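# Route a cable through a mesh tray onto the mat

## Task

Pick up the cable lying on the table next to the wire-mesh cable tray and set it into the tray along the tray's length. Bring one of its ends out of the tray across the drop-out lip mounted on the tray wall, and rest that end on the mat. When you finish, the cable may have no fold-backs and no kinks along its whole length. The robot must stay upright and level; toppling or ending tilted means failure.

## Robot and tools

ROBOT. TidyBot++: a wheeled base (0.54 m long, 0.50 m wide, 0.38 m tall) on four driven casters, carrying one seven-joint arm that ends in a right five-finger hand. The shoulder sits 0.12 m ahead of the base centre and 0.68 m up. Segment lengths: upper arm 0.42 m, forearm 0.31 m, wrist to hand point 0.32 m. The arm begins folded, hand pointing down, sticking up to 0.15 m past the base front. Cameras: base_camera (fixed, looking forward and down) and wrist_camera (on the little-finger side of the wrist, aimed at the hand point).

FRAMES. Base frame: metres, origin on the floor beneath the base centre, x forward, y left, z up. hand_pose and target use it. Odometry frame: the base frame as it was at the start; base_odometry reports x, y and heading (rad, left positive, -3.142 to 3.142) there, counting wheel turns only, so slip shows as travel. base_tilt gives forward and right lean in degrees.

move. One action per call, plus optional "cameras" (list of "base_camera", "wrist_camera" or "all"; [] for none) and "blocking" (true or omitted: returns when everything is at rest; false: returns in about 0.5 s while motion continues). With no action it just reports state and images.
- base: an object with any of translate_m (forward +), strafe_m (left +), each -2 to 2 m, and rotate_rad (counter-clockwise from above +, -6.3 to 6.3). All are offsets relative to the base's current position and axes, not places.
- joints: an object of absolute joint targets by name, radians for the arm. joint_1_rad (any angle; turns the arm about vertical, positive = clockwise from above), joint_2_rad (shoulder, -2.249 to 2.249, 0 = upper arm vertical), joint_3_rad (any angle), joint_4_rad (elbow, -2.579 to 2.579, 0 straight), joint_5_rad (any angle), joint_6_rad (wrist, -2.099 to 2.099), joint_7_rad (any angle; spins the hand). 'Any angle' joints go the short way; turn far in steps below half a turn. A level forward-looking wrist camera: 0, -1.2, 3.142, -2.03, 0, -0.203, -1.832.
- Hand keys in joints, each -1 to 1 absolute: hand_little, hand_ring, hand_middle, hand_index (+1 straight, -1 curled), hand_thumb_bend (+1 straight, -1 bent), hand_thumb_turn (+1 beside palm, -1 opposite the fingers). Settings: hand_force_limit (-1 to 1, closing stops at ~0 N up to 10 N, 15 N for thumb) and hand_speed (-0.96 to 1; full speed from +0.48). Start values are 0 and -0.8. For gentle closing use hand_speed -0.94 or lower.
- target: one list of seven numbers [x, y, z, qw, qx, qy, qz], an absolute hand pose in the base frame (metres, then quaternion). With target, joints may only hold hand keys. The hand point lies 0.045 m ahead of the palm; its +z runs along the straight fingers, +y out of the palm, +x across the palm away from the thumb. Fingertips reach 0.06 to 0.07 m past it. To fix position error, add (wanted - hand_pose) to your last target. To hold still, resend hand_target, not hand_pose.
- speeds: top speeds for this action only: translate_m/strafe_m 0.05 to 0.5 m/s (give one when combining), rotate_rad 0.1 to 1.57 rad/s.
- min_time_s: 0.1 to 8 s, minimum duration of arm motions.
An action lasts at most 15 s; base moves time out after 14 s.

wait: seconds 0 to 10, optional cameras; lets things run, returns early once motion settles.
stop: brakes all running motions; braked parts read "stopped" and may still press on contacts.
zoom_image: camera plus region [x0, y0, x1, y1] in pixels of its latest image (at most 504 per side). base_camera is 644x364, wrist_camera 504x504.
show_instructions: shows the reference image pages; no arguments.
finished_scene: ends the scene for good (scene 1, optional). The cable must stay correctly placed without the robot.

RESULTS. base_status, joint_status, hand_status: "moving", "done", "off_target" (resting away from target, maybe still pushing), "not_followed" (withheld by a self-collision check or "pose unreachable"), "contact_stop", "time_out", "torque_fault", "limit_stop_at_motor_heat". An unrequested stop or a refused call cancels the rest of that reply's move/wait/finish calls. hand_stopped_by lists little, ring, middle, index, thumb_bend, thumb_turn: moving, target, force, stalled or fault. *_load_n: fingertip force in N (positive = pushed open); a dropped grip shows as loads near 0. motor_effort: percent of max torque, peak in brackets. on_its_own: what the robot did uncommanded. "ARM HIT": hard contact with base or itself. MOTOR HOT appears at 60 °C; at 75 °C the arm sags and pauses.

CAUTIONS. The arm doesn't avoid obstacles and nothing prevents it hitting the base. Forward-pointing low targets close in front often miss or strike the base. Unreachable targets wander up to 10 s then time out. A hand pointing down reaches only about 0.93 m height near the base. Default base speed is fast enough for a hard collision; slow down near the table. The robot can tip if the raised arm snags while driving, if it reaches far from folded over nearby furniture, or swings sideways stretched out; back off or retract to recover. Held weight makes the arm sag. Avoid drops, slams, strong pushes, jerking or twisting the cable with fingers, and anything falling. Check placement with cameras and zoom before finishing.

Each tool is called after ">>>" as name([rows], argument=value, ...), one row to a line, values as JSON.

Reference images:

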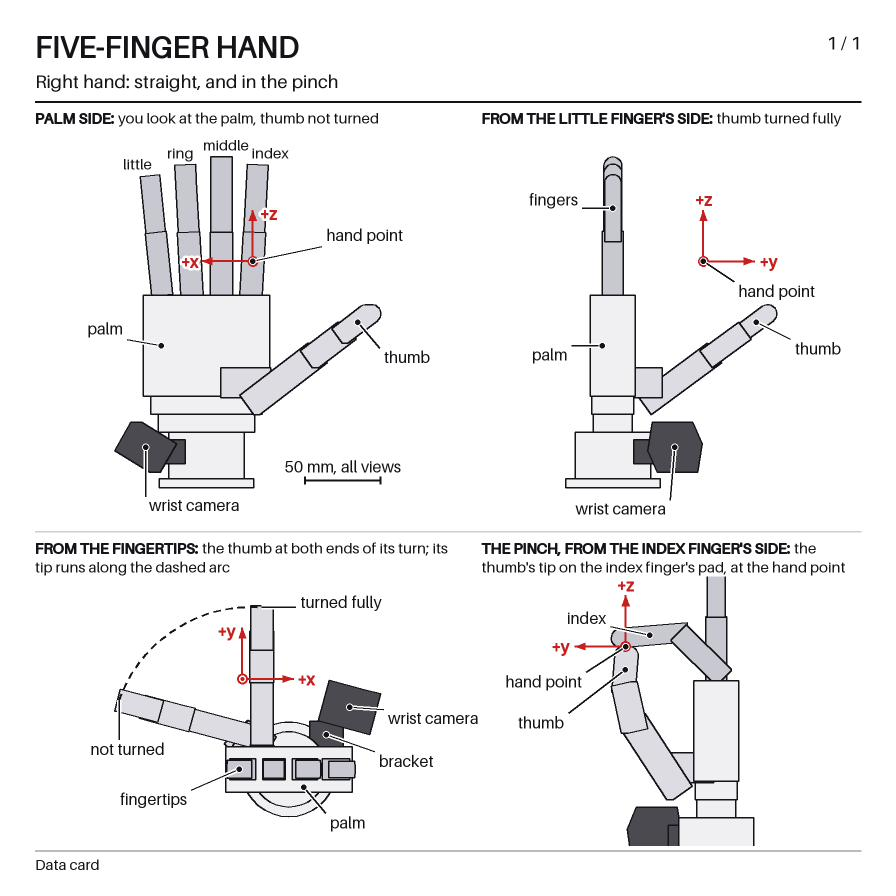

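## Session

>>> move()

Scene clock: 0.00 s.
Motor temperatures (°C): [32 28 30 25 30 37 50]
base_odometry: x=+0.000 y=+0.000 heading=+0.000
base_tilt: forward=-0.4 right=+0.0
base_status: not commanded
joint_positions: joint_1_rad=+0.024 joint_2_rad=-0.310 joint_3_rad=+3.125 joint_4_rad=-2.533 joint_5_rad=-0.028 joint_6_rad=-0.852 joint_7_rad=+1.571 hand_little=+1.000 hand_ring=+1.000 hand_middle=+1.000 hand_index=+1.000 hand_thumb_turn=+1.000 hand_thumb_bend=+1.000 hand_force_limit=+0.000 hand_speed=-0.800
joint_status: not commanded
hand_stopped_by: target,target,target,target,target,target
little_load_n: 0.0
ring_load_n: 0.0
middle_load_n: 0.0
index_load_n: 0.0
thumb_bend_load_n: 0.0
thumb_turn_load_n: 0.0
motor_effort: joint_1_rad=+0 joint_2_rad=-2 joint_3_rad=+0 joint_4_rad=+11 joint_5_rad=-1 joint_6_rad=+0 joint_7_rad=+2
hand_pose: x=+0.2940 y=+0.0658 z=+0.5734 quat_wxyz=(+0.033, +0.013, +0.999, +0.008) (m; base frame)
hand_target: x=+0.2940 y=+0.0658 z=+0.5734 quat_wxyz=(+0.033, +0.013, +0.999, +0.008) (m; base frame)
hand_status: not commanded
pictures: base_camera, wrist_camera

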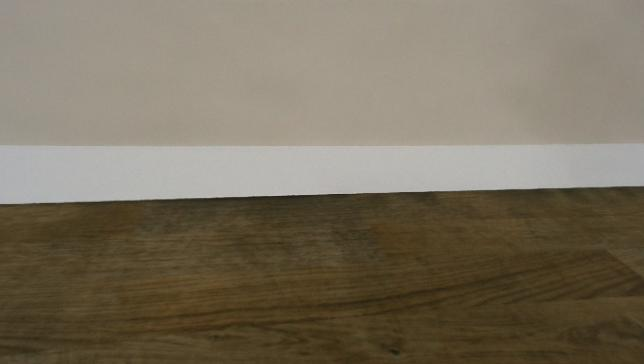

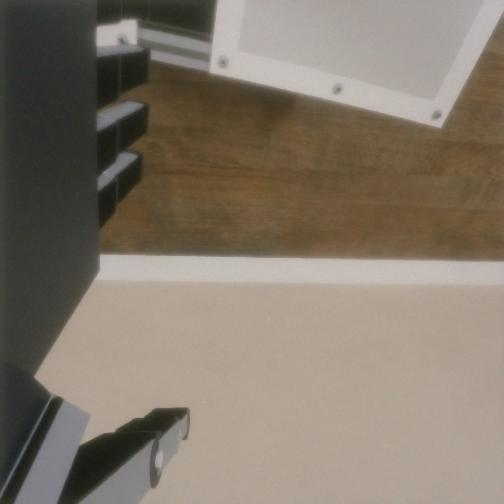

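>>> move(base={"rotate_rad": 0.8}, speeds={"rotate_rad": 0.6}, cameras=["base_camera"])

>>> move(base={"rotate_rad": 0.8}, speeds={"rotate_rad": 0.6}, cameras=["base_camera"])

>>> move(base={"rotate_rad": 0.8}, speeds={"rotate_rad": 0.6}, cameras=["base_camera"])

>>> move(base={"rotate_rad": 0.8}, speeds={"rotate_rad": 0.6}, cameras=["base_camera"])

Scene clock: 3.03 s.
move: done
base_odometry: x=+0.000 y=+0.000 heading=+0.799
base_tilt: forward=-0.4 right=+0.0
base_status: done
joint_positions: joint_1_rad=+0.024 joint_2_rad=-0.310 joint_3_rad=+3.125 joint_4_rad=-2.533 joint_5_rad=-0.028 joint_6_rad=-0.852 joint_7_rad=+1.571 hand_little=+1.000 hand_ring=+1.000 hand_middle=+1.000 hand_index=+1.000 hand_thumb_turn=+1.000 hand_thumb_bend=+1.000 hand_force_limit=+0.000 hand_speed=-0.800
joint_status: not commanded
hand_stopped_by: target,target,target,target,target,target
little_load_n: 0.0
ring_load_n: 0.0
middle_load_n: 0.0
index_load_n: 0.0
thumb_bend_load_n: 0.0
thumb_turn_load_n: 0.0
motor_effort: joint_1_rad=+0(1) joint_2_rad=-2(2) joint_3_rad=+0(1) joint_4_rad=+11(11) joint_5_rad=+0(1) joint_6_rad=+1(2) joint_7_rad=+2(2)
hand_pose: x=+0.2940 y=+0.0658 z=+0.5734 quat_wxyz=(+0.033, +0.013, +0.999, +0.008)
hand_target: x=+0.2940 y=+0.0658 z=+0.5734 quat_wxyz=(+0.033, +0.013, +0.999, +0.008)
hand_status: not commanded

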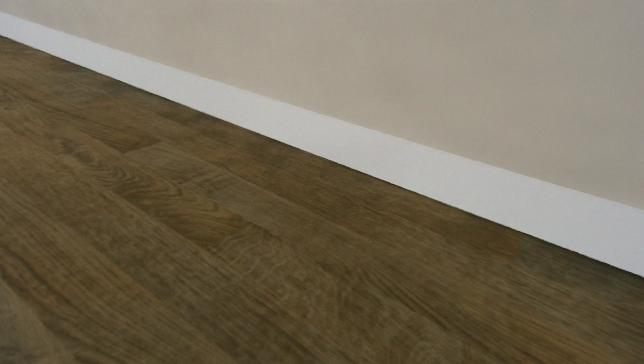

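Scene clock: 5.03 s.
move: done
base_odometry: x=+0.000 y=+0.000 heading=+1.598
base_tilt: forward=-0.4 right=+0.0
base_status: done
joint_positions: joint_1_rad=+0.024 joint_2_rad=-0.310 joint_3_rad=+3.125 joint_4_rad=-2.533 joint_5_rad=-0.028 joint_6_rad=-0.852 joint_7_rad=+1.571 hand_little=+1.000 hand_ring=+1.000 hand_middle=+1.000 hand_index=+1.000 hand_thumb_turn=+1.000 hand_thumb_bend=+1.000 hand_force_limit=+0.000 hand_speed=-0.800
joint_status: not commanded
hand_stopped_by: target,target,target,target,target,target
little_load_n: 0.0
ring_load_n: 0.0
middle_load_n: 0.0
index_load_n: 0.0
thumb_bend_load_n: -0.5
thumb_turn_load_n: 0.0
motor_effort: joint_1_rad=+0(1) joint_2_rad=-2(3) joint_3_rad=+1(1) joint_4_rad=+11(11) joint_5_rad=+0(1) joint_6_rad=+0(1) joint_7_rad=+2(2)
hand_pose: x=+0.2940 y=+0.0658 z=+0.5734 quat_wxyz=(+0.033, +0.013, +0.999, +0.008)
hand_target: x=+0.2940 y=+0.0658 z=+0.5734 quat_wxyz=(+0.033, +0.013, +0.999, +0.008)
hand_status: not commanded

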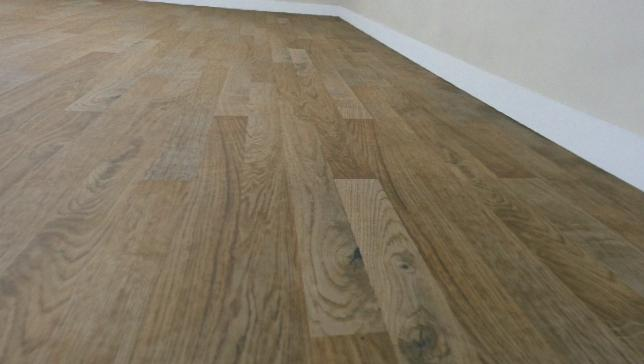

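Scene clock: 7.03 s.
move: done
base_odometry: x=+0.000 y=+0.000 heading=+2.398
base_tilt: forward=-0.4 right=+0.0
base_status: done
joint_positions: joint_1_rad=+0.024 joint_2_rad=-0.310 joint_3_rad=+3.125 joint_4_rad=-2.533 joint_5_rad=-0.028 joint_6_rad=-0.852 joint_7_rad=+1.571 hand_little=+1.000 hand_ring=+1.000 hand_middle=+1.000 hand_index=+1.000 hand_thumb_turn=+1.000 hand_thumb_bend=+1.000 hand_force_limit=+0.000 hand_speed=-0.800
joint_status: not commanded
hand_stopped_by: target,target,target,target,target,target
little_load_n: 0.0
ring_load_n: 0.0
middle_load_n: 0.0
index_load_n: 0.0
thumb_bend_load_n: -0.5
thumb_turn_load_n: 0.0
motor_effort: joint_1_rad=+0(1) joint_2_rad=-2(3) joint_3_rad=+0(1) joint_4_rad=+11(11) joint_5_rad=+0(1) joint_6_rad=+1(1) joint_7_rad=+1(2)
hand_pose: x=+0.2940 y=+0.0658 z=+0.5734 quat_wxyz=(+0.033, +0.013, +0.999, +0.008)
hand_target: x=+0.2940 y=+0.0658 z=+0.5734 quat_wxyz=(+0.033, +0.013, +0.999, +0.008)
hand_status: not commanded

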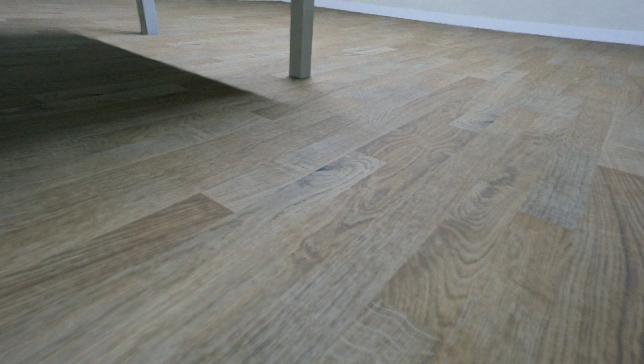

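Scene clock: 9.03 s.
move: done
base_odometry: x=+0.000 y=+0.000 heading=-3.086
base_tilt: forward=-0.4 right=+0.0
base_status: done
joint_positions: joint_1_rad=+0.024 joint_2_rad=-0.310 joint_3_rad=+3.125 joint_4_rad=-2.533 joint_5_rad=-0.028 joint_6_rad=-0.852 joint_7_rad=+1.571 hand_little=+1.000 hand_ring=+1.000 hand_middle=+1.000 hand_index=+1.000 hand_thumb_turn=+1.000 hand_thumb_bend=+1.000 hand_force_limit=+0.000 hand_speed=-0.800
joint_status: not commanded
hand_stopped_by: target,target,target,target,target,target
little_load_n: 0.0
ring_load_n: 0.0
middle_load_n: 0.0
index_load_n: 0.0
thumb_bend_load_n: 0.0
thumb_turn_load_n: 0.0
motor_effort: joint_1_rad=+0(1) joint_2_rad=-2(2) joint_3_rad=+1(1) joint_4_rad=+11(11) joint_5_rad=+0(1) joint_6_rad=+1(1) joint_7_rad=+2(2)
hand_pose: x=+0.2940 y=+0.0658 z=+0.5734 quat_wxyz=(+0.033, +0.013, +0.999, +0.008)
hand_target: x=+0.2940 y=+0.0658 z=+0.5734 quat_wxyz=(+0.033, +0.013, +0.999, +0.008)
hand_status: not commanded

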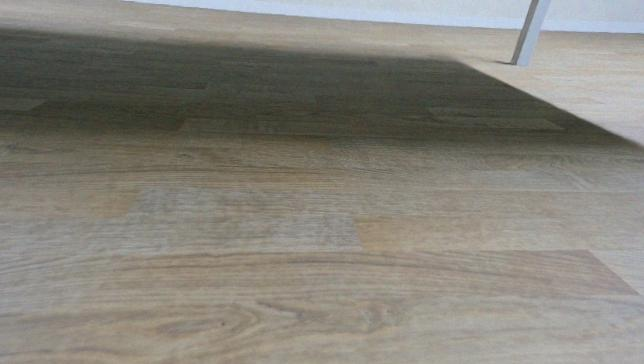

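>>> move(joints={"joint_1_rad": 0, "joint_2_rad": -1.2, "joint_3_rad": 3.142, "joint_4_rad": -2.03, "joint_5_rad": 0, "joint_6_rad": -0.6, "joint_7_rad": -1.832}, min_time_s=3, cameras=["all"])

Scene clock: 13.77 s.
move: done
base_odometry: x=+0.000 y=+0.000 heading=-3.086
base_tilt: forward=-0.4 right=+0.0
base_status: not commanded
joint_positions: joint_1_rad=+0.013 joint_2_rad=-1.178 joint_3_rad=+3.125 joint_4_rad=-2.052 joint_5_rad=-0.028 joint_6_rad=-0.635 joint_7_rad=+4.389 hand_little=+1.000 hand_ring=+1.000 hand_middle=+1.000 hand_index=+1.000 hand_thumb_turn=+1.000 hand_thumb_bend=+1.000 hand_force_limit=+0.000 hand_speed=-0.800
joint_status: all done
hand_stopped_by: target,target,target,target,target,target
little_load_n: 0.0
ring_load_n: 0.0
middle_load_n: 0.0
index_load_n: 0.0
thumb_bend_load_n: 0.0
thumb_turn_load_n: 0.0
motor_effort: joint_1_rad=-1(2) joint_2_rad=+13(16) joint_3_rad=+1(2) joint_4_rad=+14(18) joint_5_rad=-1(2) joint_6_rad=+7(8) joint_7_rad=+2(2)
hand_pose: x=+0.2963 y=-0.0354 z=+1.0154 quat_wxyz=(+0.124, -0.677, +0.108, -0.718)
hand_target: x=+0.2841 y=-0.0490 z=+1.0467 quat_wxyz=(+0.098, -0.650, +0.086, -0.749)
hand_status: not commanded
pictures: base_camera, wrist_camera
wrist_camera: T_world_to_cam=[[-0.00839, -0.99701, -0.07681, 0.04405], [-0.51152, 0.07028, -0.8564, 1.01926], [0.85923, 0.0321, -0.51058, 0.38474]] pos_world=[0.19116, -0.04007, 1.07271]

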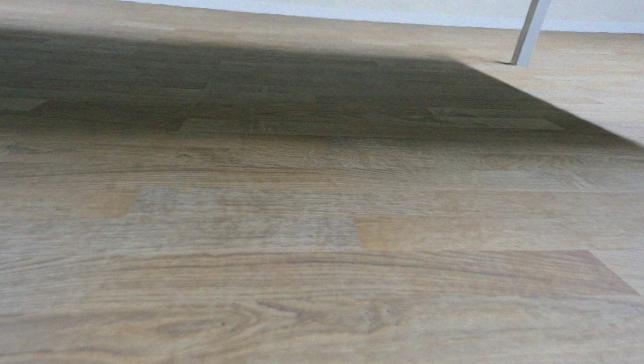

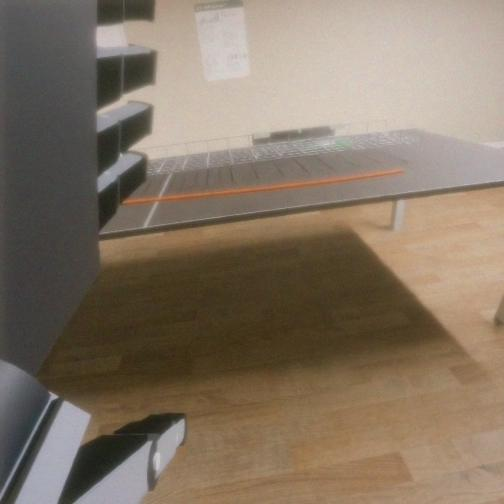

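>>> zoom_image(camera="wrist_camera", region=[90, 0, 504, 250])

>>> zoom_image(camera="wrist_camera", region=[180, 0, 260, 90])

>>> move(base={"rotate_rad": 0.35}, speeds={"rotate_rad": 0.4}, cameras=["wrist_camera"])

>>> zoom_image(camera="wrist_camera", region=[90, 0, 504, 250])

Scaled by 1.217 from the camera's image (finer frame: 720x720).

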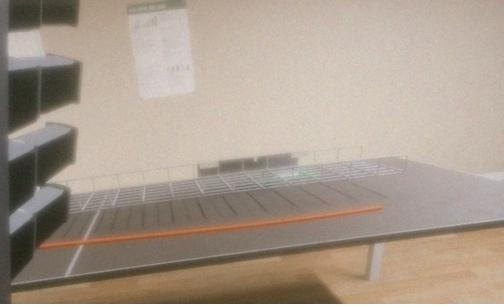

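Scaled by 5.600 from the camera's image (finer frame: 720x720).

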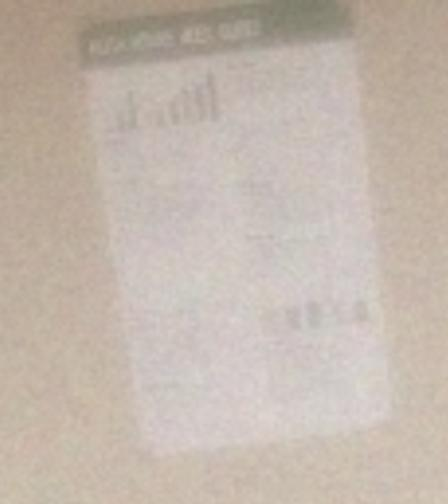

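Scene clock: 16.13 s.
move: done
base_odometry: x=+0.000 y=+0.000 heading=-2.737
base_tilt: forward=-0.4 right=+0.0
base_status: done
joint_positions: joint_1_rad=+0.009 joint_2_rad=-1.178 joint_3_rad=+3.125 joint_4_rad=-2.052 joint_5_rad=-0.028 joint_6_rad=-0.635 joint_7_rad=+4.391 hand_little=+1.000 hand_ring=+1.000 hand_middle=+1.000 hand_index=+1.000 hand_thumb_turn=+1.000 hand_thumb_bend=+1.000 hand_force_limit=+0.000 hand_speed=-0.800
joint_status: not commanded
hand_stopped_by: target,target,target,target,target,target
little_load_n: 0.0
ring_load_n: 0.0
middle_load_n: 0.0
index_load_n: 0.0
thumb_bend_load_n: 0.0
thumb_turn_load_n: 0.0
motor_effort: joint_1_rad=+1(1) joint_2_rad=+14(14) joint_3_rad=+1(1) joint_4_rad=+15(15) joint_5_rad=+0(1) joint_6_rad=+8(8) joint_7_rad=+2(2)
hand_pose: x=+0.2964 y=-0.0347 z=+1.0155 quat_wxyz=(+0.124, -0.677, +0.106, -0.718)
hand_target: x=+0.2841 y=-0.0490 z=+1.0467 quat_wxyz=(+0.098, -0.650, +0.086, -0.749)
hand_status: not commanded
wrist_camera: T_world_to_cam=[[-0.00435, -0.9972, -0.07466, 0.04126], [-0.51171, 0.06636, -0.85659, 1.01947], [0.85915, 0.03447, -0.51056, 0.38479]] pos_world=[0.19125, -0.03978, 1.07281]

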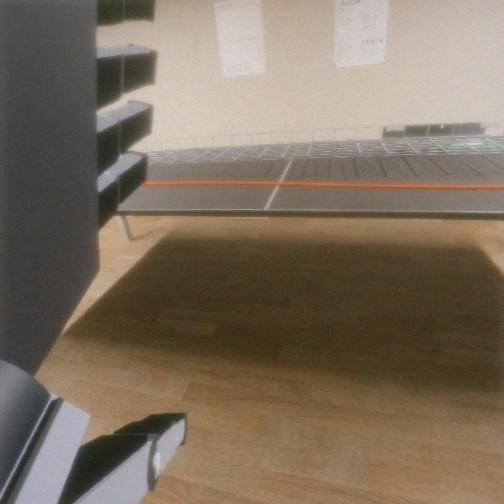

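Scaled by 1.217 from the camera's image (finer frame: 720x720).

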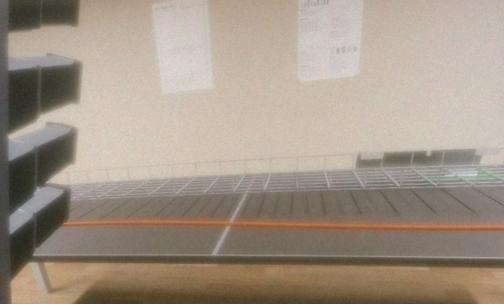

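>>> move(base={"rotate_rad": -0.18}, speeds={"rotate_rad": 0.4}, cameras=["all"])

>>> zoom_image(camera="wrist_camera", region=[90, 0, 504, 250])

Scene clock: 19.63 s.
move: done
base_odometry: x=+0.000 y=+0.000 heading=-2.916
base_tilt: forward=-0.4 right=+0.0
base_status: done
joint_positions: joint_1_rad=+0.007 joint_2_rad=-1.178 joint_3_rad=+3.125 joint_4_rad=-2.052 joint_5_rad=-0.028 joint_6_rad=-0.635 joint_7_rad=+4.392 hand_little=+1.000 hand_ring=+1.000 hand_middle=+1.000 hand_index=+1.000 hand_thumb_turn=+1.000 hand_thumb_bend=+1.000 hand_force_limit=+0.000 hand_speed=-0.800
joint_status: not commanded
hand_stopped_by: target,target,target,target,target,target
little_load_n: 0.0
ring_load_n: 0.0
middle_load_n: 0.0
index_load_n: 0.0
thumb_bend_load_n: 0.0
thumb_turn_load_n: 0.0
motor_effort: joint_1_rad=+0(1) joint_2_rad=+14(14) joint_3_rad=+1(1) joint_4_rad=+14(15) joint_5_rad=+0(1) joint_6_rad=+7(8) joint_7_rad=+1(2)
hand_pose: x=+0.2965 y=-0.0345 z=+1.0155 quat_wxyz=(+0.125, -0.677, +0.106, -0.718)
hand_target: x=+0.2841 y=-0.0490 z=+1.0467 quat_wxyz=(+0.098, -0.650, +0.086, -0.749)
hand_status: not commanded
pictures: base_camera, wrist_camera
wrist_camera: T_world_to_cam=[[-0.00318, -0.99721, -0.07465, 0.04113], [-0.5117, 0.06576, -0.85665, 1.01963], [0.85916, 0.03547, -0.51047, 0.3847]] pos_world=[0.19135, -0.03968, 1.07291]

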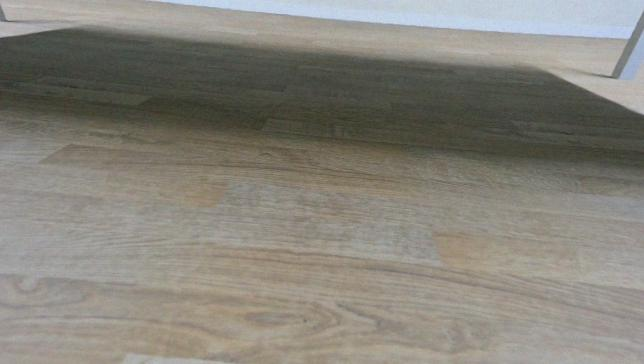

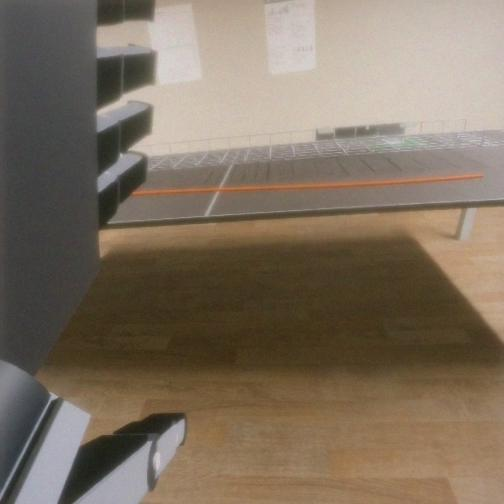

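Scaled by 1.217 from the camera's image (finer frame: 720x720).

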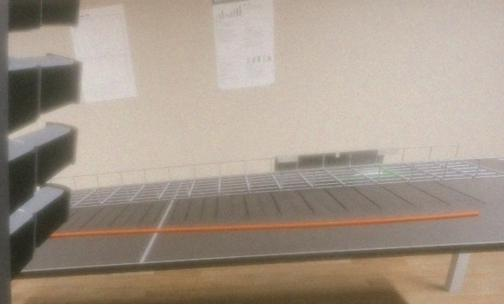

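>>> move(base={"translate_m": 0.25}, speeds={"translate_m": 0.2}, cameras=["all"])

>>> zoom_image(camera="wrist_camera", region=[90, 50, 504, 300])

Scene clock: 26.77 s.
move: done
base_odometry: x=-0.244 y=-0.056 heading=-2.916
base_tilt: forward=-0.4 right=+0.0
base_status: done
joint_positions: joint_1_rad=+0.007 joint_2_rad=-1.180 joint_3_rad=+3.125 joint_4_rad=-2.052 joint_5_rad=-0.028 joint_6_rad=-0.634 joint_7_rad=+4.392 hand_little=+1.000 hand_ring=+1.000 hand_middle=+1.000 hand_index=+1.000 hand_thumb_turn=+1.000 hand_thumb_bend=+1.000 hand_force_limit=+0.000 hand_speed=-0.800
joint_status: not commanded
hand_stopped_by: target,target,target,target,target,target
little_load_n: 0.0
ring_load_n: 0.0
middle_load_n: 0.0
index_load_n: 0.0
thumb_bend_load_n: 0.0
thumb_turn_load_n: 0.0
motor_effort: joint_1_rad=-1(1) joint_2_rad=+14(16) joint_3_rad=+1(1) joint_4_rad=+14(15) joint_5_rad=-1(1) joint_6_rad=+7(8) joint_7_rad=+1(2)
hand_pose: x=+0.2957 y=-0.0345 z=+1.0166 quat_wxyz=(+0.125, -0.676, +0.106, -0.719)
hand_target: x=+0.2841 y=-0.0490 z=+1.0467 quat_wxyz=(+0.098, -0.650, +0.086, -0.749)
hand_status: not commanded
pictures: base_camera, wrist_camera
wrist_camera: T_world_to_cam=[[-0.00292, -0.99721, -0.07466, 0.04114], [-0.50862, 0.06576, -0.85848, 1.02107], [0.86099, 0.03547, -0.50739, 0.38226]] pos_world=[0.19034, -0.03968, 1.07359]

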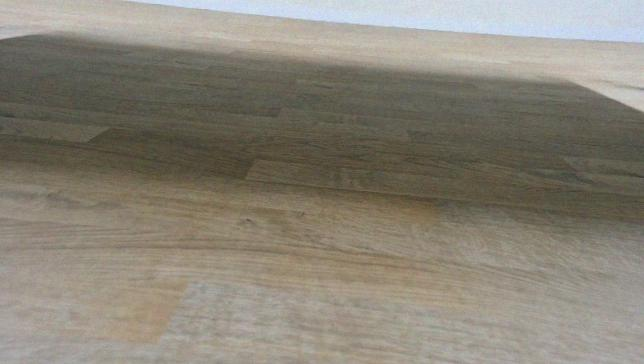

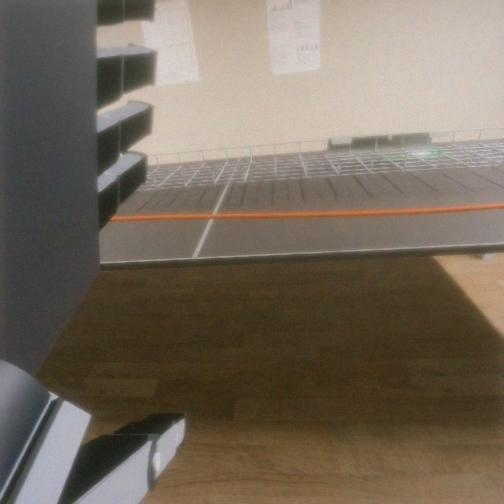

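Scaled by 1.217 from the camera's image (finer frame: 720x720).

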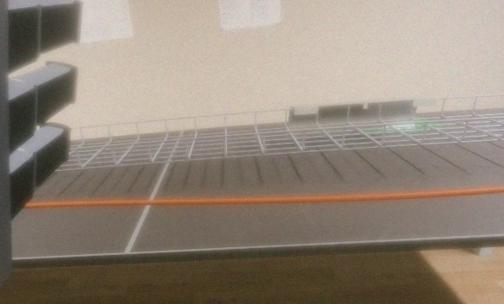

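>>> move(base={"translate_m": 0.35}, speeds={"translate_m": 0.2}, joints={"joint_6_rad": -0.85}, cameras=["wrist_camera"])

>>> zoom_image(camera="wrist_camera", region=[90, 50, 504, 300])

Scene clock: 30.33 s.
move: done
base_odometry: x=-0.585 y=-0.134 heading=-2.916
base_tilt: forward=-0.4 right=+0.0
base_status: done
joint_positions: joint_1_rad=+0.007 joint_2_rad=-1.183 joint_3_rad=+3.125 joint_4_rad=-2.043 joint_5_rad=-0.028 joint_6_rad=-0.832 joint_7_rad=+4.392 hand_little=+1.000 hand_ring=+1.000 hand_middle=+1.000 hand_index=+1.000 hand_thumb_turn=+1.000 hand_thumb_bend=+1.000 hand_force_limit=+0.000 hand_speed=-0.800
joint_status: all done
hand_stopped_by: target,target,target,target,target,target
little_load_n: 0.0
ring_load_n: 0.0
middle_load_n: -0.5
index_load_n: 0.0
thumb_bend_load_n: 0.0
thumb_turn_load_n: 0.0
motor_effort: joint_1_rad=+0(1) joint_2_rad=+14(16) joint_3_rad=+1(1) joint_4_rad=+14(16) joint_5_rad=+0(1) joint_6_rad=+7(9) joint_7_rad=+2(2)
hand_pose: x=+0.2825 y=-0.0342 z=+0.9582 quat_wxyz=(+0.114, -0.740, +0.115, -0.653)
hand_target: x=+0.2740 y=-0.0490 z=+0.9663 quat_wxyz=(+0.087, -0.738, +0.097, -0.662)
hand_status: not commanded
wrist_camera: T_world_to_cam=[[-0.0151, -0.99747, -0.0695, 0.03553], [-0.65975, 0.06216, -0.74891, 0.90179], [0.75133, 0.03454, -0.65902, 0.54021]] pos_world=[0.18961, -0.03928, 1.03383]

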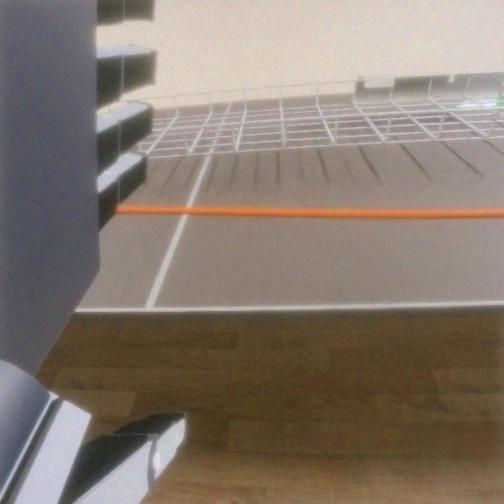

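Scaled by 1.217 from the camera's image (finer frame: 720x720).

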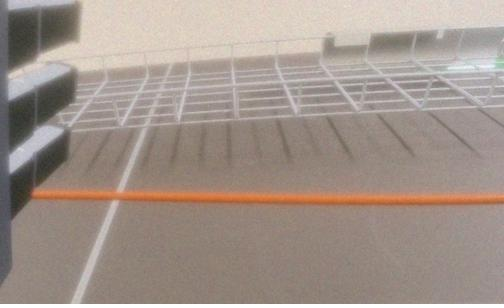

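>>> move(base={"strafe_m": -0.6}, speeds={"strafe_m": 0.25}, cameras=["wrist_camera"])

>>> zoom_image(camera="wrist_camera", region=[90, 50, 504, 300])

Scene clock: 34.23 s.
move: done
base_odometry: x=-0.720 y=+0.450 heading=-2.916
base_tilt: forward=-0.4 right=+0.0
base_status: done
joint_positions: joint_1_rad=+0.003 joint_2_rad=-1.183 joint_3_rad=+3.128 joint_4_rad=-2.043 joint_5_rad=-0.028 joint_6_rad=-0.832 joint_7_rad=+4.392 hand_little=+1.000 hand_ring=+1.000 hand_middle=+1.000 hand_index=+1.000 hand_thumb_turn=+1.000 hand_thumb_bend=+1.000 hand_force_limit=+0.000 hand_speed=-0.800
joint_status: not commanded
hand_stopped_by: target,target,target,target,target,target
little_load_n: 0.0
ring_load_n: 0.0
middle_load_n: 0.0
index_load_n: 0.0
thumb_bend_load_n: 0.0
thumb_turn_load_n: 0.0
motor_effort: joint_1_rad=+0(2) joint_2_rad=+14(15) joint_3_rad=+1(2) joint_4_rad=+14(15) joint_5_rad=+1(1) joint_6_rad=+7(8) joint_7_rad=+2(2)
hand_pose: x=+0.2826 y=-0.0347 z=+0.9582 quat_wxyz=(+0.116, -0.740, +0.115, -0.652)
hand_target: x=+0.2740 y=-0.0490 z=+0.9663 quat_wxyz=(+0.087, -0.738, +0.097, -0.662)
hand_status: not commanded
wrist_camera: T_world_to_cam=[[-0.01218, -0.99728, -0.07269, 0.03736], [-0.65989, 0.06263, -0.74875, 0.90172], [0.75127, 0.03884, -0.65885, 0.54012]] pos_world=[0.18971, -0.0402, 1.03373]

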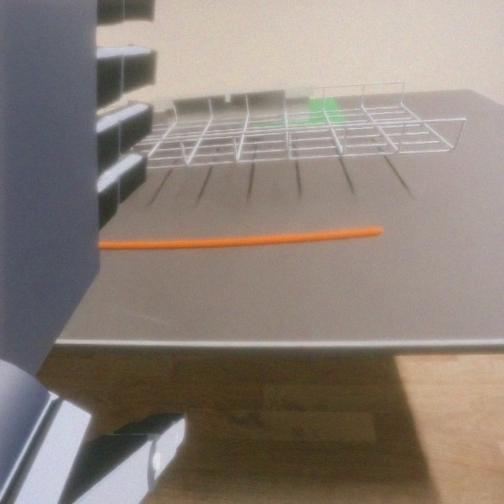

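Scaled by 1.217 from the camera's image (finer frame: 720x720).

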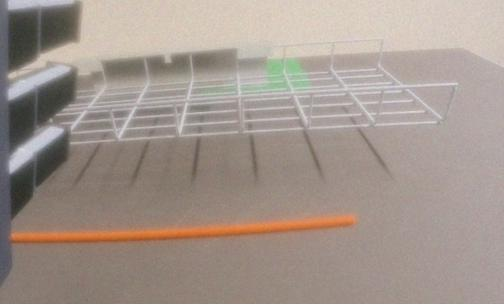

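>>> move(joints={"joint_2_rad": -0.5, "joint_4_rad": -1.2, "joint_6_rad": -1.1}, min_time_s=3, cameras=["wrist_camera"])

>>> zoom_image(camera="wrist_camera", region=[100, 0, 504, 404])

>>> move(joints={"joint_1_rad": -0.6}, min_time_s=3, cameras=["wrist_camera"])

>>> zoom_image(camera="wrist_camera", region=[100, 0, 504, 404])

Scene clock: 56.53 s.
move: done
base_odometry: x=-0.720 y=+0.450 heading=-2.916
base_tilt: forward=-0.4 right=+0.0
base_status: not commanded
joint_positions: joint_1_rad=+0.003 joint_2_rad=-0.517 joint_3_rad=+3.128 joint_4_rad=-1.225 joint_5_rad=-0.028 joint_6_rad=-1.055 joint_7_rad=+4.392 hand_little=+1.000 hand_ring=+1.000 hand_middle=+1.000 hand_index=+1.000 hand_thumb_turn=+1.000 hand_thumb_bend=+1.000 hand_force_limit=+0.000 hand_speed=-0.800
joint_status: all done
hand_stopped_by: target,target,target,target,target,target
little_load_n: 0.0
ring_load_n: 0.0
middle_load_n: 0.0
index_load_n: 0.0
thumb_bend_load_n: 0.0
thumb_turn_load_n: 0.0
motor_effort: joint_1_rad=+0(1) joint_2_rad=+2(15) joint_3_rad=+0(1) joint_4_rad=+13(16) joint_5_rad=+0(1) joint_6_rad=+8(9) joint_7_rad=+2(2)
hand_pose: x=+0.4234 y=-0.0316 z=+1.1769 quat_wxyz=(+0.115, -0.763, +0.116, -0.626)
hand_target: x=+0.4231 y=-0.0490 z=+1.1742 quat_wxyz=(+0.081, -0.777, +0.102, -0.616)
hand_status: not commanded
wrist_camera: T_world_to_cam=[[-0.00696, -0.99732, -0.07284, 0.05598], [-0.71081, 0.05617, -0.70113, 1.12359], [0.70335, 0.0469, -0.7093, 0.65831]] pos_world=[0.33603, -0.03815, 1.25881]

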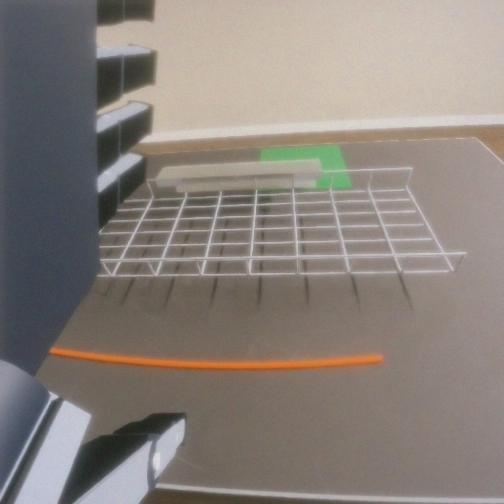

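Scaled by 1.248 from the camera's image (finer frame: 720x720).

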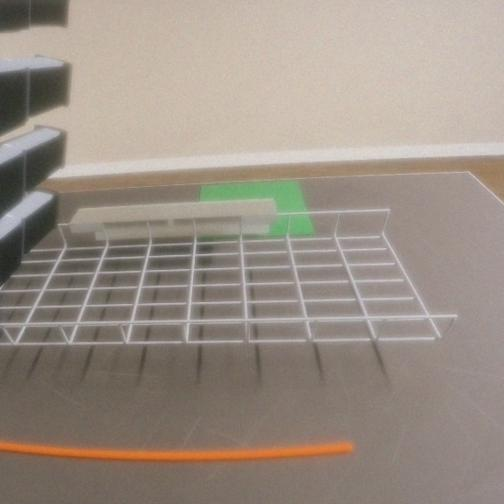

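Scene clock: 59.83 s.
move: done
base_odometry: x=-0.720 y=+0.450 heading=-2.916
base_tilt: forward=-0.3 right=+0.0
base_status: not commanded
joint_positions: joint_1_rad=-0.590 joint_2_rad=-0.517 joint_3_rad=+3.128 joint_4_rad=-1.225 joint_5_rad=-0.028 joint_6_rad=-1.055 joint_7_rad=+4.392 hand_little=+1.000 hand_ring=+1.000 hand_middle=+1.000 hand_index=+1.000 hand_thumb_turn=+1.000 hand_thumb_bend=+1.000 hand_force_limit=+0.000 hand_speed=-0.800
joint_status: all done
hand_stopped_by: target,target,target,target,target,target
little_load_n: -0.5
ring_load_n: 0.0
middle_load_n: 0.0
index_load_n: 0.0
thumb_bend_load_n: 0.0
thumb_turn_load_n: 0.0
motor_effort: joint_1_rad=+0(2) joint_2_rad=+2(3) joint_3_rad=+1(1) joint_4_rad=+13(13) joint_5_rad=-1(1) joint_6_rad=+8(8) joint_7_rad=+2(2)
hand_pose: x=+0.3891 y=+0.1439 z=+1.1768 quat_wxyz=(+0.293, -0.763, -0.112, -0.564)
hand_target: x=+0.3977 y=+0.1313 z=+1.1742 quat_wxyz=(+0.259, -0.772, -0.132, -0.565)
hand_status: not commanded
wrist_camera: T_world_to_cam=[[0.55166, -0.83088, -0.07285, -0.01053], [-0.62106, -0.3509, -0.70082, 1.1125], [0.55674, 0.43185, -0.70961, 0.67616]] pos_world=[0.32029, 0.08962, 1.25871]

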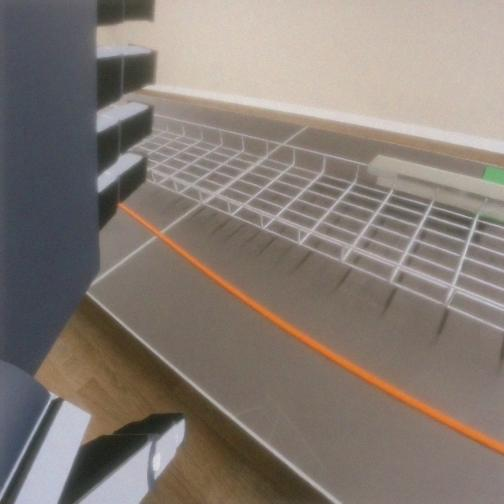

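Scaled by 1.248 from the camera's image (finer frame: 720x720).

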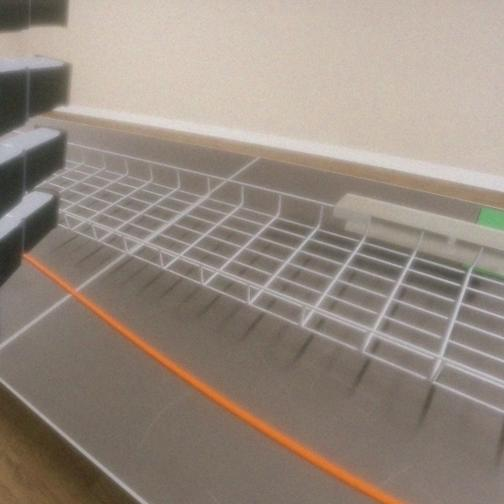

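>>> move(base={"strafe_m": 1.2}, speeds={"strafe_m": 0.25}, joints={"joint_1_rad": 0}, min_time_s=3, cameras=["wrist_camera"])

>>> zoom_image(camera="wrist_camera", region=[100, 0, 504, 404])

>>> move(joints={"joint_1_rad": -0.6}, min_time_s=3, cameras=["wrist_camera"])

Scene clock: 73.70 s.
move: done
base_odometry: x=-0.451 y=-0.719 heading=-2.915
base_tilt: forward=-0.4 right=+0.0
base_status: done
joint_positions: joint_1_rad=-0.010 joint_2_rad=-0.513 joint_3_rad=+3.133 joint_4_rad=-1.223 joint_5_rad=-0.028 joint_6_rad=-1.056 joint_7_rad=+4.392 hand_little=+1.000 hand_ring=+1.000 hand_middle=+1.000 hand_index=+1.000 hand_thumb_turn=+1.000 hand_thumb_bend=+1.000 hand_force_limit=+0.000 hand_speed=-0.800
joint_status: all done
hand_stopped_by: target,target,target,target,target,target
little_load_n: 0.0
ring_load_n: 0.0
middle_load_n: 0.0
index_load_n: 0.0
thumb_bend_load_n: 0.0
thumb_turn_load_n: 0.0
motor_effort: joint_1_rad=+0(2) joint_2_rad=+2(5) joint_3_rad=+1(3) joint_4_rad=+13(13) joint_5_rad=+0(1) joint_6_rad=+8(8) joint_7_rad=+2(2)
hand_pose: x=+0.4255 y=-0.0302 z=+1.1763 quat_wxyz=(+0.119, -0.764, +0.113, -0.624)
hand_target: x=+0.4231 y=-0.0490 z=+1.1742 quat_wxyz=(+0.081, -0.777, +0.102, -0.616)
hand_status: not commanded
wrist_camera: T_world_to_cam=[[0.00143, -0.99716, -0.0753, 0.05669], [-0.71392, 0.0517, -0.69831, 1.12242], [0.70022, 0.05476, -0.71182, 0.66077]] pos_world=[0.33855, -0.03769, 1.25842]

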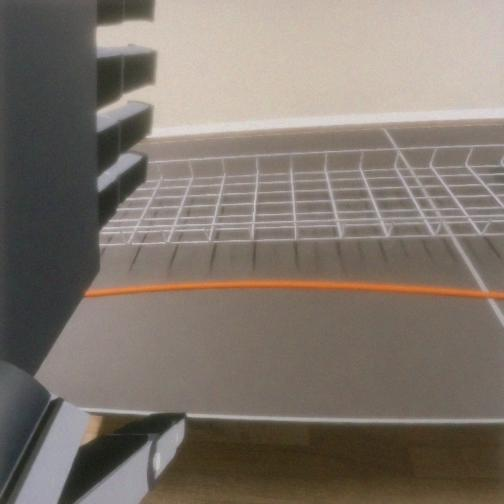

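Scaled by 1.248 from the camera's image (finer frame: 720x720).

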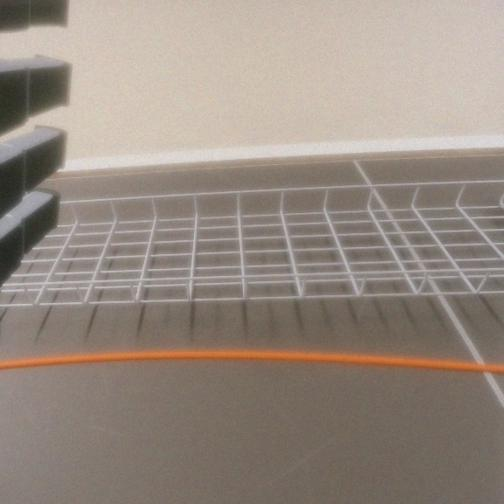

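Scene clock: 77.00 s.
move: done
base_odometry: x=-0.451 y=-0.719 heading=-2.915
base_tilt: forward=-0.4 right=+0.0
base_status: not commanded
joint_positions: joint_1_rad=-0.590 joint_2_rad=-0.513 joint_3_rad=+3.133 joint_4_rad=-1.223 joint_5_rad=-0.028 joint_6_rad=-1.056 joint_7_rad=+4.392 hand_little=+1.000 hand_ring=+1.000 hand_middle=+1.000 hand_index=+1.000 hand_thumb_turn=+1.000 hand_thumb_bend=+1.000 hand_force_limit=+0.000 hand_speed=-0.800
joint_status: all done
hand_stopped_by: target,target,target,target,target,target
little_load_n: 0.0
ring_load_n: -0.5
middle_load_n: 0.0
index_load_n: 0.0
thumb_bend_load_n: 0.0
thumb_turn_load_n: 0.0
motor_effort: joint_1_rad=+0(1) joint_2_rad=+2(2) joint_3_rad=+1(1) joint_4_rad=+13(13) joint_5_rad=+0(1) joint_6_rad=+7(8) joint_7_rad=+2(2)
hand_pose: x=+0.3919 y=+0.1427 z=+1.1763 quat_wxyz=(+0.292, -0.765, -0.110, -0.563)
hand_target: x=+0.3977 y=+0.1313 z=+1.1742 quat_wxyz=(+0.259, -0.772, -0.132, -0.565)
hand_status: not commanded
wrist_camera: T_world_to_cam=[[0.54764, -0.83332, -0.07524, -0.00842], [-0.62551, -0.34802, -0.69829, 1.11186], [0.55571, 0.42948, -0.71185, 0.67803]] pos_world=[0.32331, 0.08874, 1.25842]

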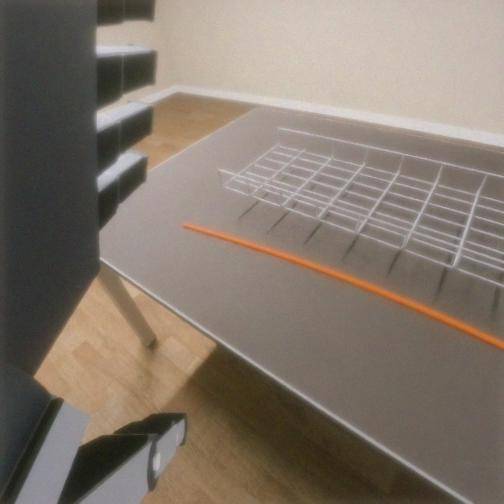

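>>> move(base={"rotate_rad": -0.08}, speeds={"rotate_rad": 0.2}, joints={"joint_1_rad": 0}, min_time_s=2)

>>> move(base={"strafe_m": 0.5}, speeds={"strafe_m": 0.2}, cameras=["all"])

>>> zoom_image(camera="wrist_camera", region=[0, 100, 504, 504])

Scene clock: 102.97 s.
move: done
base_odometry: x=-0.451 y=-0.720 heading=-2.996
base_tilt: forward=-0.4 right=+0.0
base_status: done
joint_positions: joint_1_rad=-0.012 joint_2_rad=-0.513 joint_3_rad=+3.133 joint_4_rad=-1.223 joint_5_rad=-0.028 joint_6_rad=-1.056 joint_7_rad=+4.392 hand_little=+1.000 hand_ring=+1.000 hand_middle=+1.000 hand_index=+1.000 hand_thumb_turn=+1.000 hand_thumb_bend=+1.000 hand_force_limit=+0.000 hand_speed=-0.800
joint_status: all done
hand_stopped_by: target,target,target,target,target,target
little_load_n: 0.0
ring_load_n: 0.0
middle_load_n: 0.0
index_load_n: 0.0
thumb_bend_load_n: 0.0
thumb_turn_load_n: 0.0
motor_effort: joint_1_rad=+0(2) joint_2_rad=+2(3) joint_3_rad=+1(2) joint_4_rad=+13(13) joint_5_rad=+0(1) joint_6_rad=+7(8) joint_7_rad=+1(2)
hand_pose: x=+0.4256 y=-0.0297 z=+1.1763 quat_wxyz=(+0.119, -0.764, +0.113, -0.623)
hand_target: x=+0.4231 y=-0.0490 z=+1.1742 quat_wxyz=(+0.081, -0.777, +0.102, -0.616)
hand_status: not commanded
pictures: none

Scene clock: 106.27 s.
move: done
base_odometry: x=-0.378 y=-1.214 heading=-2.996
base_tilt: forward=-0.4 right=+0.0
base_status: done
joint_positions: joint_1_rad=-0.011 joint_2_rad=-0.513 joint_3_rad=+3.134 joint_4_rad=-1.223 joint_5_rad=-0.028 joint_6_rad=-1.056 joint_7_rad=+4.392 hand_little=+1.000 hand_ring=+1.000 hand_middle=+1.000 hand_index=+1.000 hand_thumb_turn=+1.000 hand_thumb_bend=+1.000 hand_force_limit=+0.000 hand_speed=-0.800
joint_status: not commanded
hand_stopped_by: target,target,target,target,target,target
little_load_n: 0.0
ring_load_n: -0.5
middle_load_n: 0.0
index_load_n: 0.0
thumb_bend_load_n: 0.0
thumb_turn_load_n: 0.0
motor_effort: joint_1_rad=+0(1) joint_2_rad=+2(3) joint_3_rad=+1(2) joint_4_rad=+13(13) joint_5_rad=+0(1) joint_6_rad=+7(8) joint_7_rad=+2(2)
hand_pose: x=+0.4255 y=-0.0303 z=+1.1763 quat_wxyz=(+0.119, -0.764, +0.113, -0.624)
hand_target: x=+0.4231 y=-0.0490 z=+1.1742 quat_wxyz=(+0.081, -0.777, +0.102, -0.616)
hand_status: not commanded
pictures: base_camera, wrist_camera
wrist_camera: T_world_to_cam=[[0.00165, -0.99714, -0.07551, 0.05668], [-0.71388, 0.0517, -0.69835, 1.12247], [0.70026, 0.05506, -0.71176, 0.6607]] pos_world=[0.33855, -0.03789, 1.25842]

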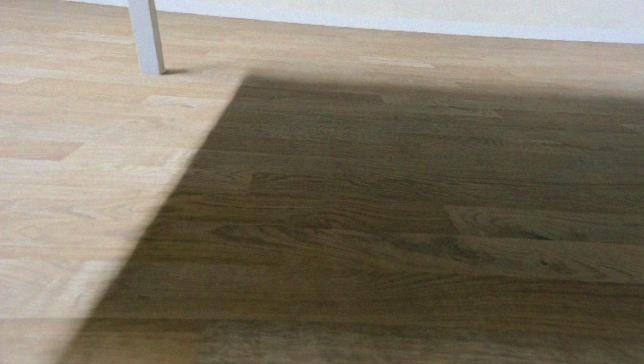

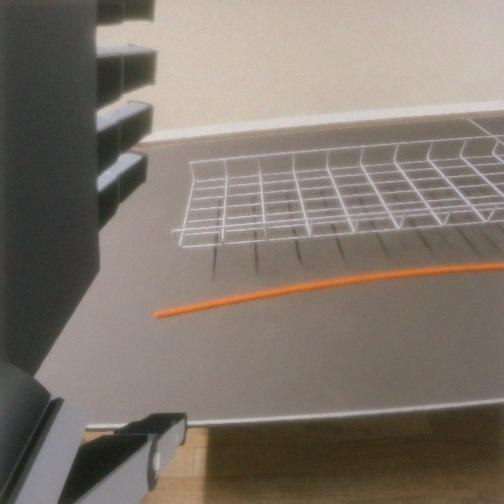

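Scaled by 1.000.

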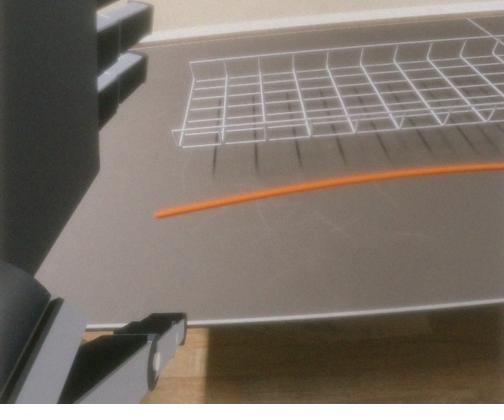

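>>> move(base={"translate_m": 0.18, "strafe_m": 0.08}, speeds={"translate_m": 0.15}, joints={"joint_1_rad": 0, "joint_3_rad": 3.142, "joint_5_rad": 0, "joint_7_rad": 3.14}, min_time_s=2)

>>> move(joints={"joint_1_rad": 0, "joint_2_rad": -0.309, "joint_3_rad": 3.142, "joint_4_rad": -1.839, "joint_5_rad": 0, "joint_6_rad": -0.653, "joint_7_rad": 3.14, "hand_thumb_turn": -1, "hand_speed": -0.5}, min_time_s=3, cameras=["all"])

Scene clock: 114.53 s.
move: done
base_odometry: x=-0.544 y=-1.320 heading=-2.996
base_tilt: forward=-0.4 right=+0.0
base_status: done
joint_positions: joint_1_rad=-0.010 joint_2_rad=-0.502 joint_3_rad=+3.134 joint_4_rad=-1.221 joint_5_rad=-0.028 joint_6_rad=-1.057 joint_7_rad=+3.200 hand_little=+1.000 hand_ring=+1.000 hand_middle=+1.000 hand_index=+1.000 hand_thumb_turn=+1.000 hand_thumb_bend=+1.000 hand_force_limit=+0.000 hand_speed=-0.800
joint_status: all done
hand_stopped_by: target,target,target,target,target,target
little_load_n: 0.0
ring_load_n: 0.0
middle_load_n: -0.5
index_load_n: 0.0
thumb_bend_load_n: 0.0
thumb_turn_load_n: 0.0
motor_effort: joint_1_rad=+0(1) joint_2_rad=+1(6) joint_3_rad=+1(2) joint_4_rad=+13(14) joint_5_rad=+0(2) joint_6_rad=+8(8) joint_7_rad=+1(3)
hand_pose: x=+0.4246 y=+0.0444 z=+1.1616 quat_wxyz=(+0.446, -0.571, +0.525, -0.447)
hand_target: x=+0.4198 y=+0.0321 z=+1.1598 quat_wxyz=(+0.440, -0.553, +0.554, -0.439)
hand_status: not commanded
pictures: none

Scene clock: 118.10 s.
move: done
base_odometry: x=-0.544 y=-1.320 heading=-2.996
base_tilt: forward=-0.3 right=+0.0
base_status: not commanded
joint_positions: joint_1_rad=-0.010 joint_2_rad=-0.330 joint_3_rad=+3.134 joint_4_rad=-1.821 joint_5_rad=-0.028 joint_6_rad=-0.689 joint_7_rad=+3.199 hand_little=+1.000 hand_ring=+1.000 hand_middle=+1.000 hand_index=+1.000 hand_thumb_turn=-1.000 hand_thumb_bend=+1.000 hand_force_limit=+0.000 hand_speed=-0.500
joint_status: all done
hand_stopped_by: target,target,target,target,target,target
little_load_n: 0.0
ring_load_n: 0.0
middle_load_n: 0.0
index_load_n: 0.0
thumb_bend_load_n: 0.0
thumb_turn_load_n: 0.0
motor_effort: joint_1_rad=+0(2) joint_2_rad=-7(8) joint_3_rad=+0(2) joint_4_rad=+17(18) joint_5_rad=+0(2) joint_6_rad=+6(8) joint_7_rad=+2(3)
hand_pose: x=+0.5238 y=+0.0434 z=+0.8706 quat_wxyz=(+0.329, -0.647, +0.606, -0.325)
hand_target: x=+0.5342 y=+0.0321 z=+0.8612 quat_wxyz=(+0.326, -0.627, +0.628, -0.326)
hand_status: not commanded
pictures: base_camera, wrist_camera
wrist_camera: T_world_to_cam=[[-0.55877, -0.29779, -0.77401, 0.97824], [-0.6141, 0.77583, 0.14484, 0.1576], [0.55737, 0.55625, -0.61638, 0.3403]] pos_world=[0.45371, -0.02025, 0.9441]

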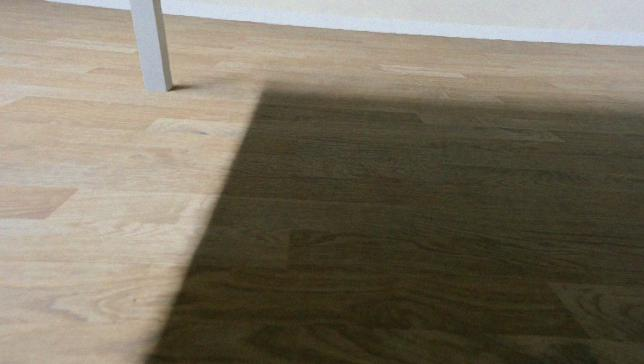

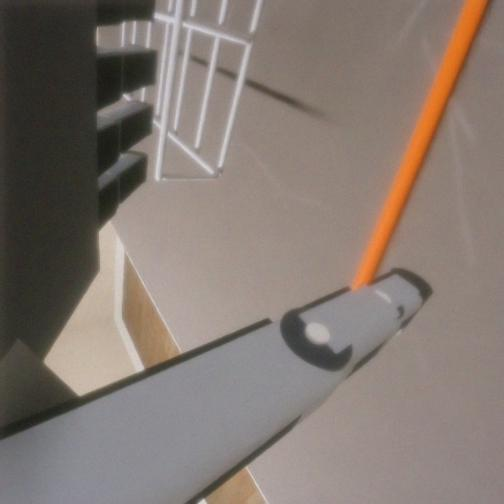

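>>> move(joints={"joint_2_rad": -0.235, "joint_4_rad": -2.119, "joint_6_rad": -0.298, "joint_7_rad": 3.1, "hand_index": 0.25, "hand_middle": 0.25, "hand_ring": 0.25, "hand_little": 0.25, "hand_thumb_bend": 0.3}, min_time_s=3, cameras=["wrist_camera"])

Scene clock: 124.47 s.
move: done
base_odometry: x=-0.544 y=-1.320 heading=-2.996
base_tilt: forward=-0.4 right=+0.0
base_status: not commanded
joint_positions: joint_1_rad=-0.010 joint_2_rad=-0.261 joint_3_rad=+3.134 joint_4_rad=-2.098 joint_5_rad=-0.028 joint_6_rad=-0.335 joint_7_rad=+3.160 hand_little=+0.250 hand_ring=+0.250 hand_middle=+0.250 hand_index=+0.250 hand_thumb_turn=-1.000 hand_thumb_bend=+0.300 hand_force_limit=+0.000 hand_speed=-0.500
joint_status: all done
hand_stopped_by: target,target,target,target,target,target
little_load_n: 0.0
ring_load_n: 0.0
middle_load_n: 0.5
index_load_n: 0.0
thumb_bend_load_n: 0.0
thumb_turn_load_n: 0.0
motor_effort: joint_1_rad=+0(1) joint_2_rad=-9(10) joint_3_rad=+1(1) joint_4_rad=+16(18) joint_5_rad=+0(1) joint_6_rad=+6(8) joint_7_rad=+1(3)
hand_pose: x=+0.5444 y=+0.0434 z=+0.7742 quat_wxyz=(+0.336, -0.630, +0.621, -0.323)
hand_target: x=+0.5501 y=+0.0345 z=+0.7611 quat_wxyz=(+0.333, -0.614, +0.640, -0.320)
hand_status: not commanded
wrist_camera: T_world_to_cam=[[-0.56197, -0.25458, -0.78701, 0.92507], [-0.58999, 0.79024, 0.16566, 0.15422], [0.57975, 0.55742, -0.59428, 0.24007]] pos_world=[0.47166, -0.02019, 0.84516]

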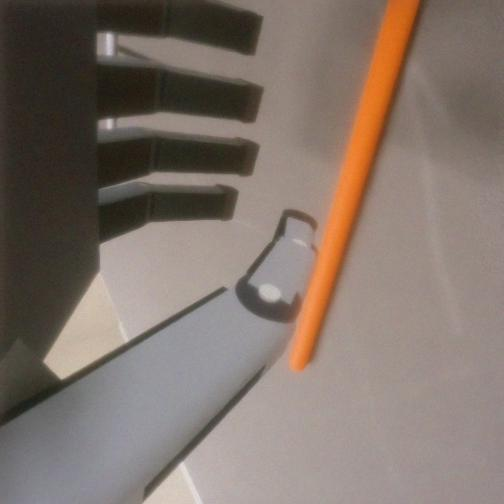

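>>> move(joints={"joint_2_rad": -0.201, "joint_4_rad": -2.239, "joint_6_rad": -0.144}, min_time_s=2.5, cameras=["wrist_camera"])

Scene clock: 129.90 s.
move: done
base_odometry: x=-0.544 y=-1.320 heading=-2.996
base_tilt: forward=-0.4 right=+0.0
base_status: not commanded
joint_positions: joint_1_rad=-0.010 joint_2_rad=-0.235 joint_3_rad=+3.134 joint_4_rad=-2.210 joint_5_rad=-0.028 joint_6_rad=-0.175 joint_7_rad=+3.159 hand_little=+0.250 hand_ring=+0.250 hand_middle=+0.250 hand_index=+0.250 hand_thumb_turn=-1.000 hand_thumb_bend=+0.300 hand_force_limit=+0.000 hand_speed=-0.500
joint_status: all done
hand_stopped_by: target,target,target,target,target,target
little_load_n: 0.0
ring_load_n: 0.0
middle_load_n: -2.0
index_load_n: 0.0
thumb_bend_load_n: 0.0
thumb_turn_load_n: 0.0
motor_effort: joint_1_rad=+0(1) joint_2_rad=-7(10) joint_3_rad=+0(1) joint_4_rad=+15(17) joint_5_rad=+0(1) joint_6_rad=+5(8) joint_7_rad=+2(2)
hand_pose: x=+0.5458 y=+0.0421 z=+0.7409 quat_wxyz=(+0.342, -0.625, +0.619, -0.331)
hand_target: x=+0.5457 y=+0.0345 z=+0.7195 quat_wxyz=(+0.333, -0.614, +0.640, -0.320)
hand_status: not commanded
wrist_camera: T_world_to_cam=[[-0.54625, -0.25233, -0.79871, 0.89933], [-0.58975, 0.793, 0.15281, 0.17096], [0.59482, 0.55451, -0.58198, 0.20295]] pos_world=[0.47137, -0.02118, 0.8103]

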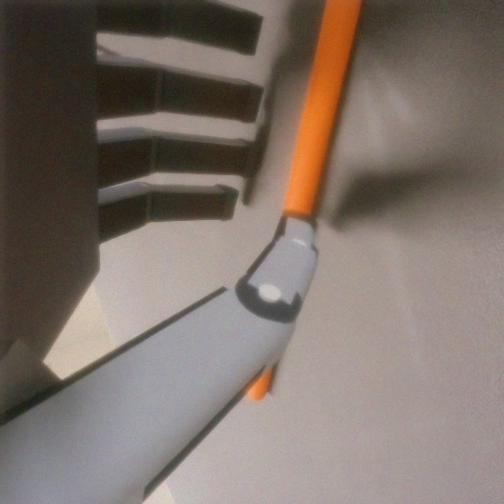

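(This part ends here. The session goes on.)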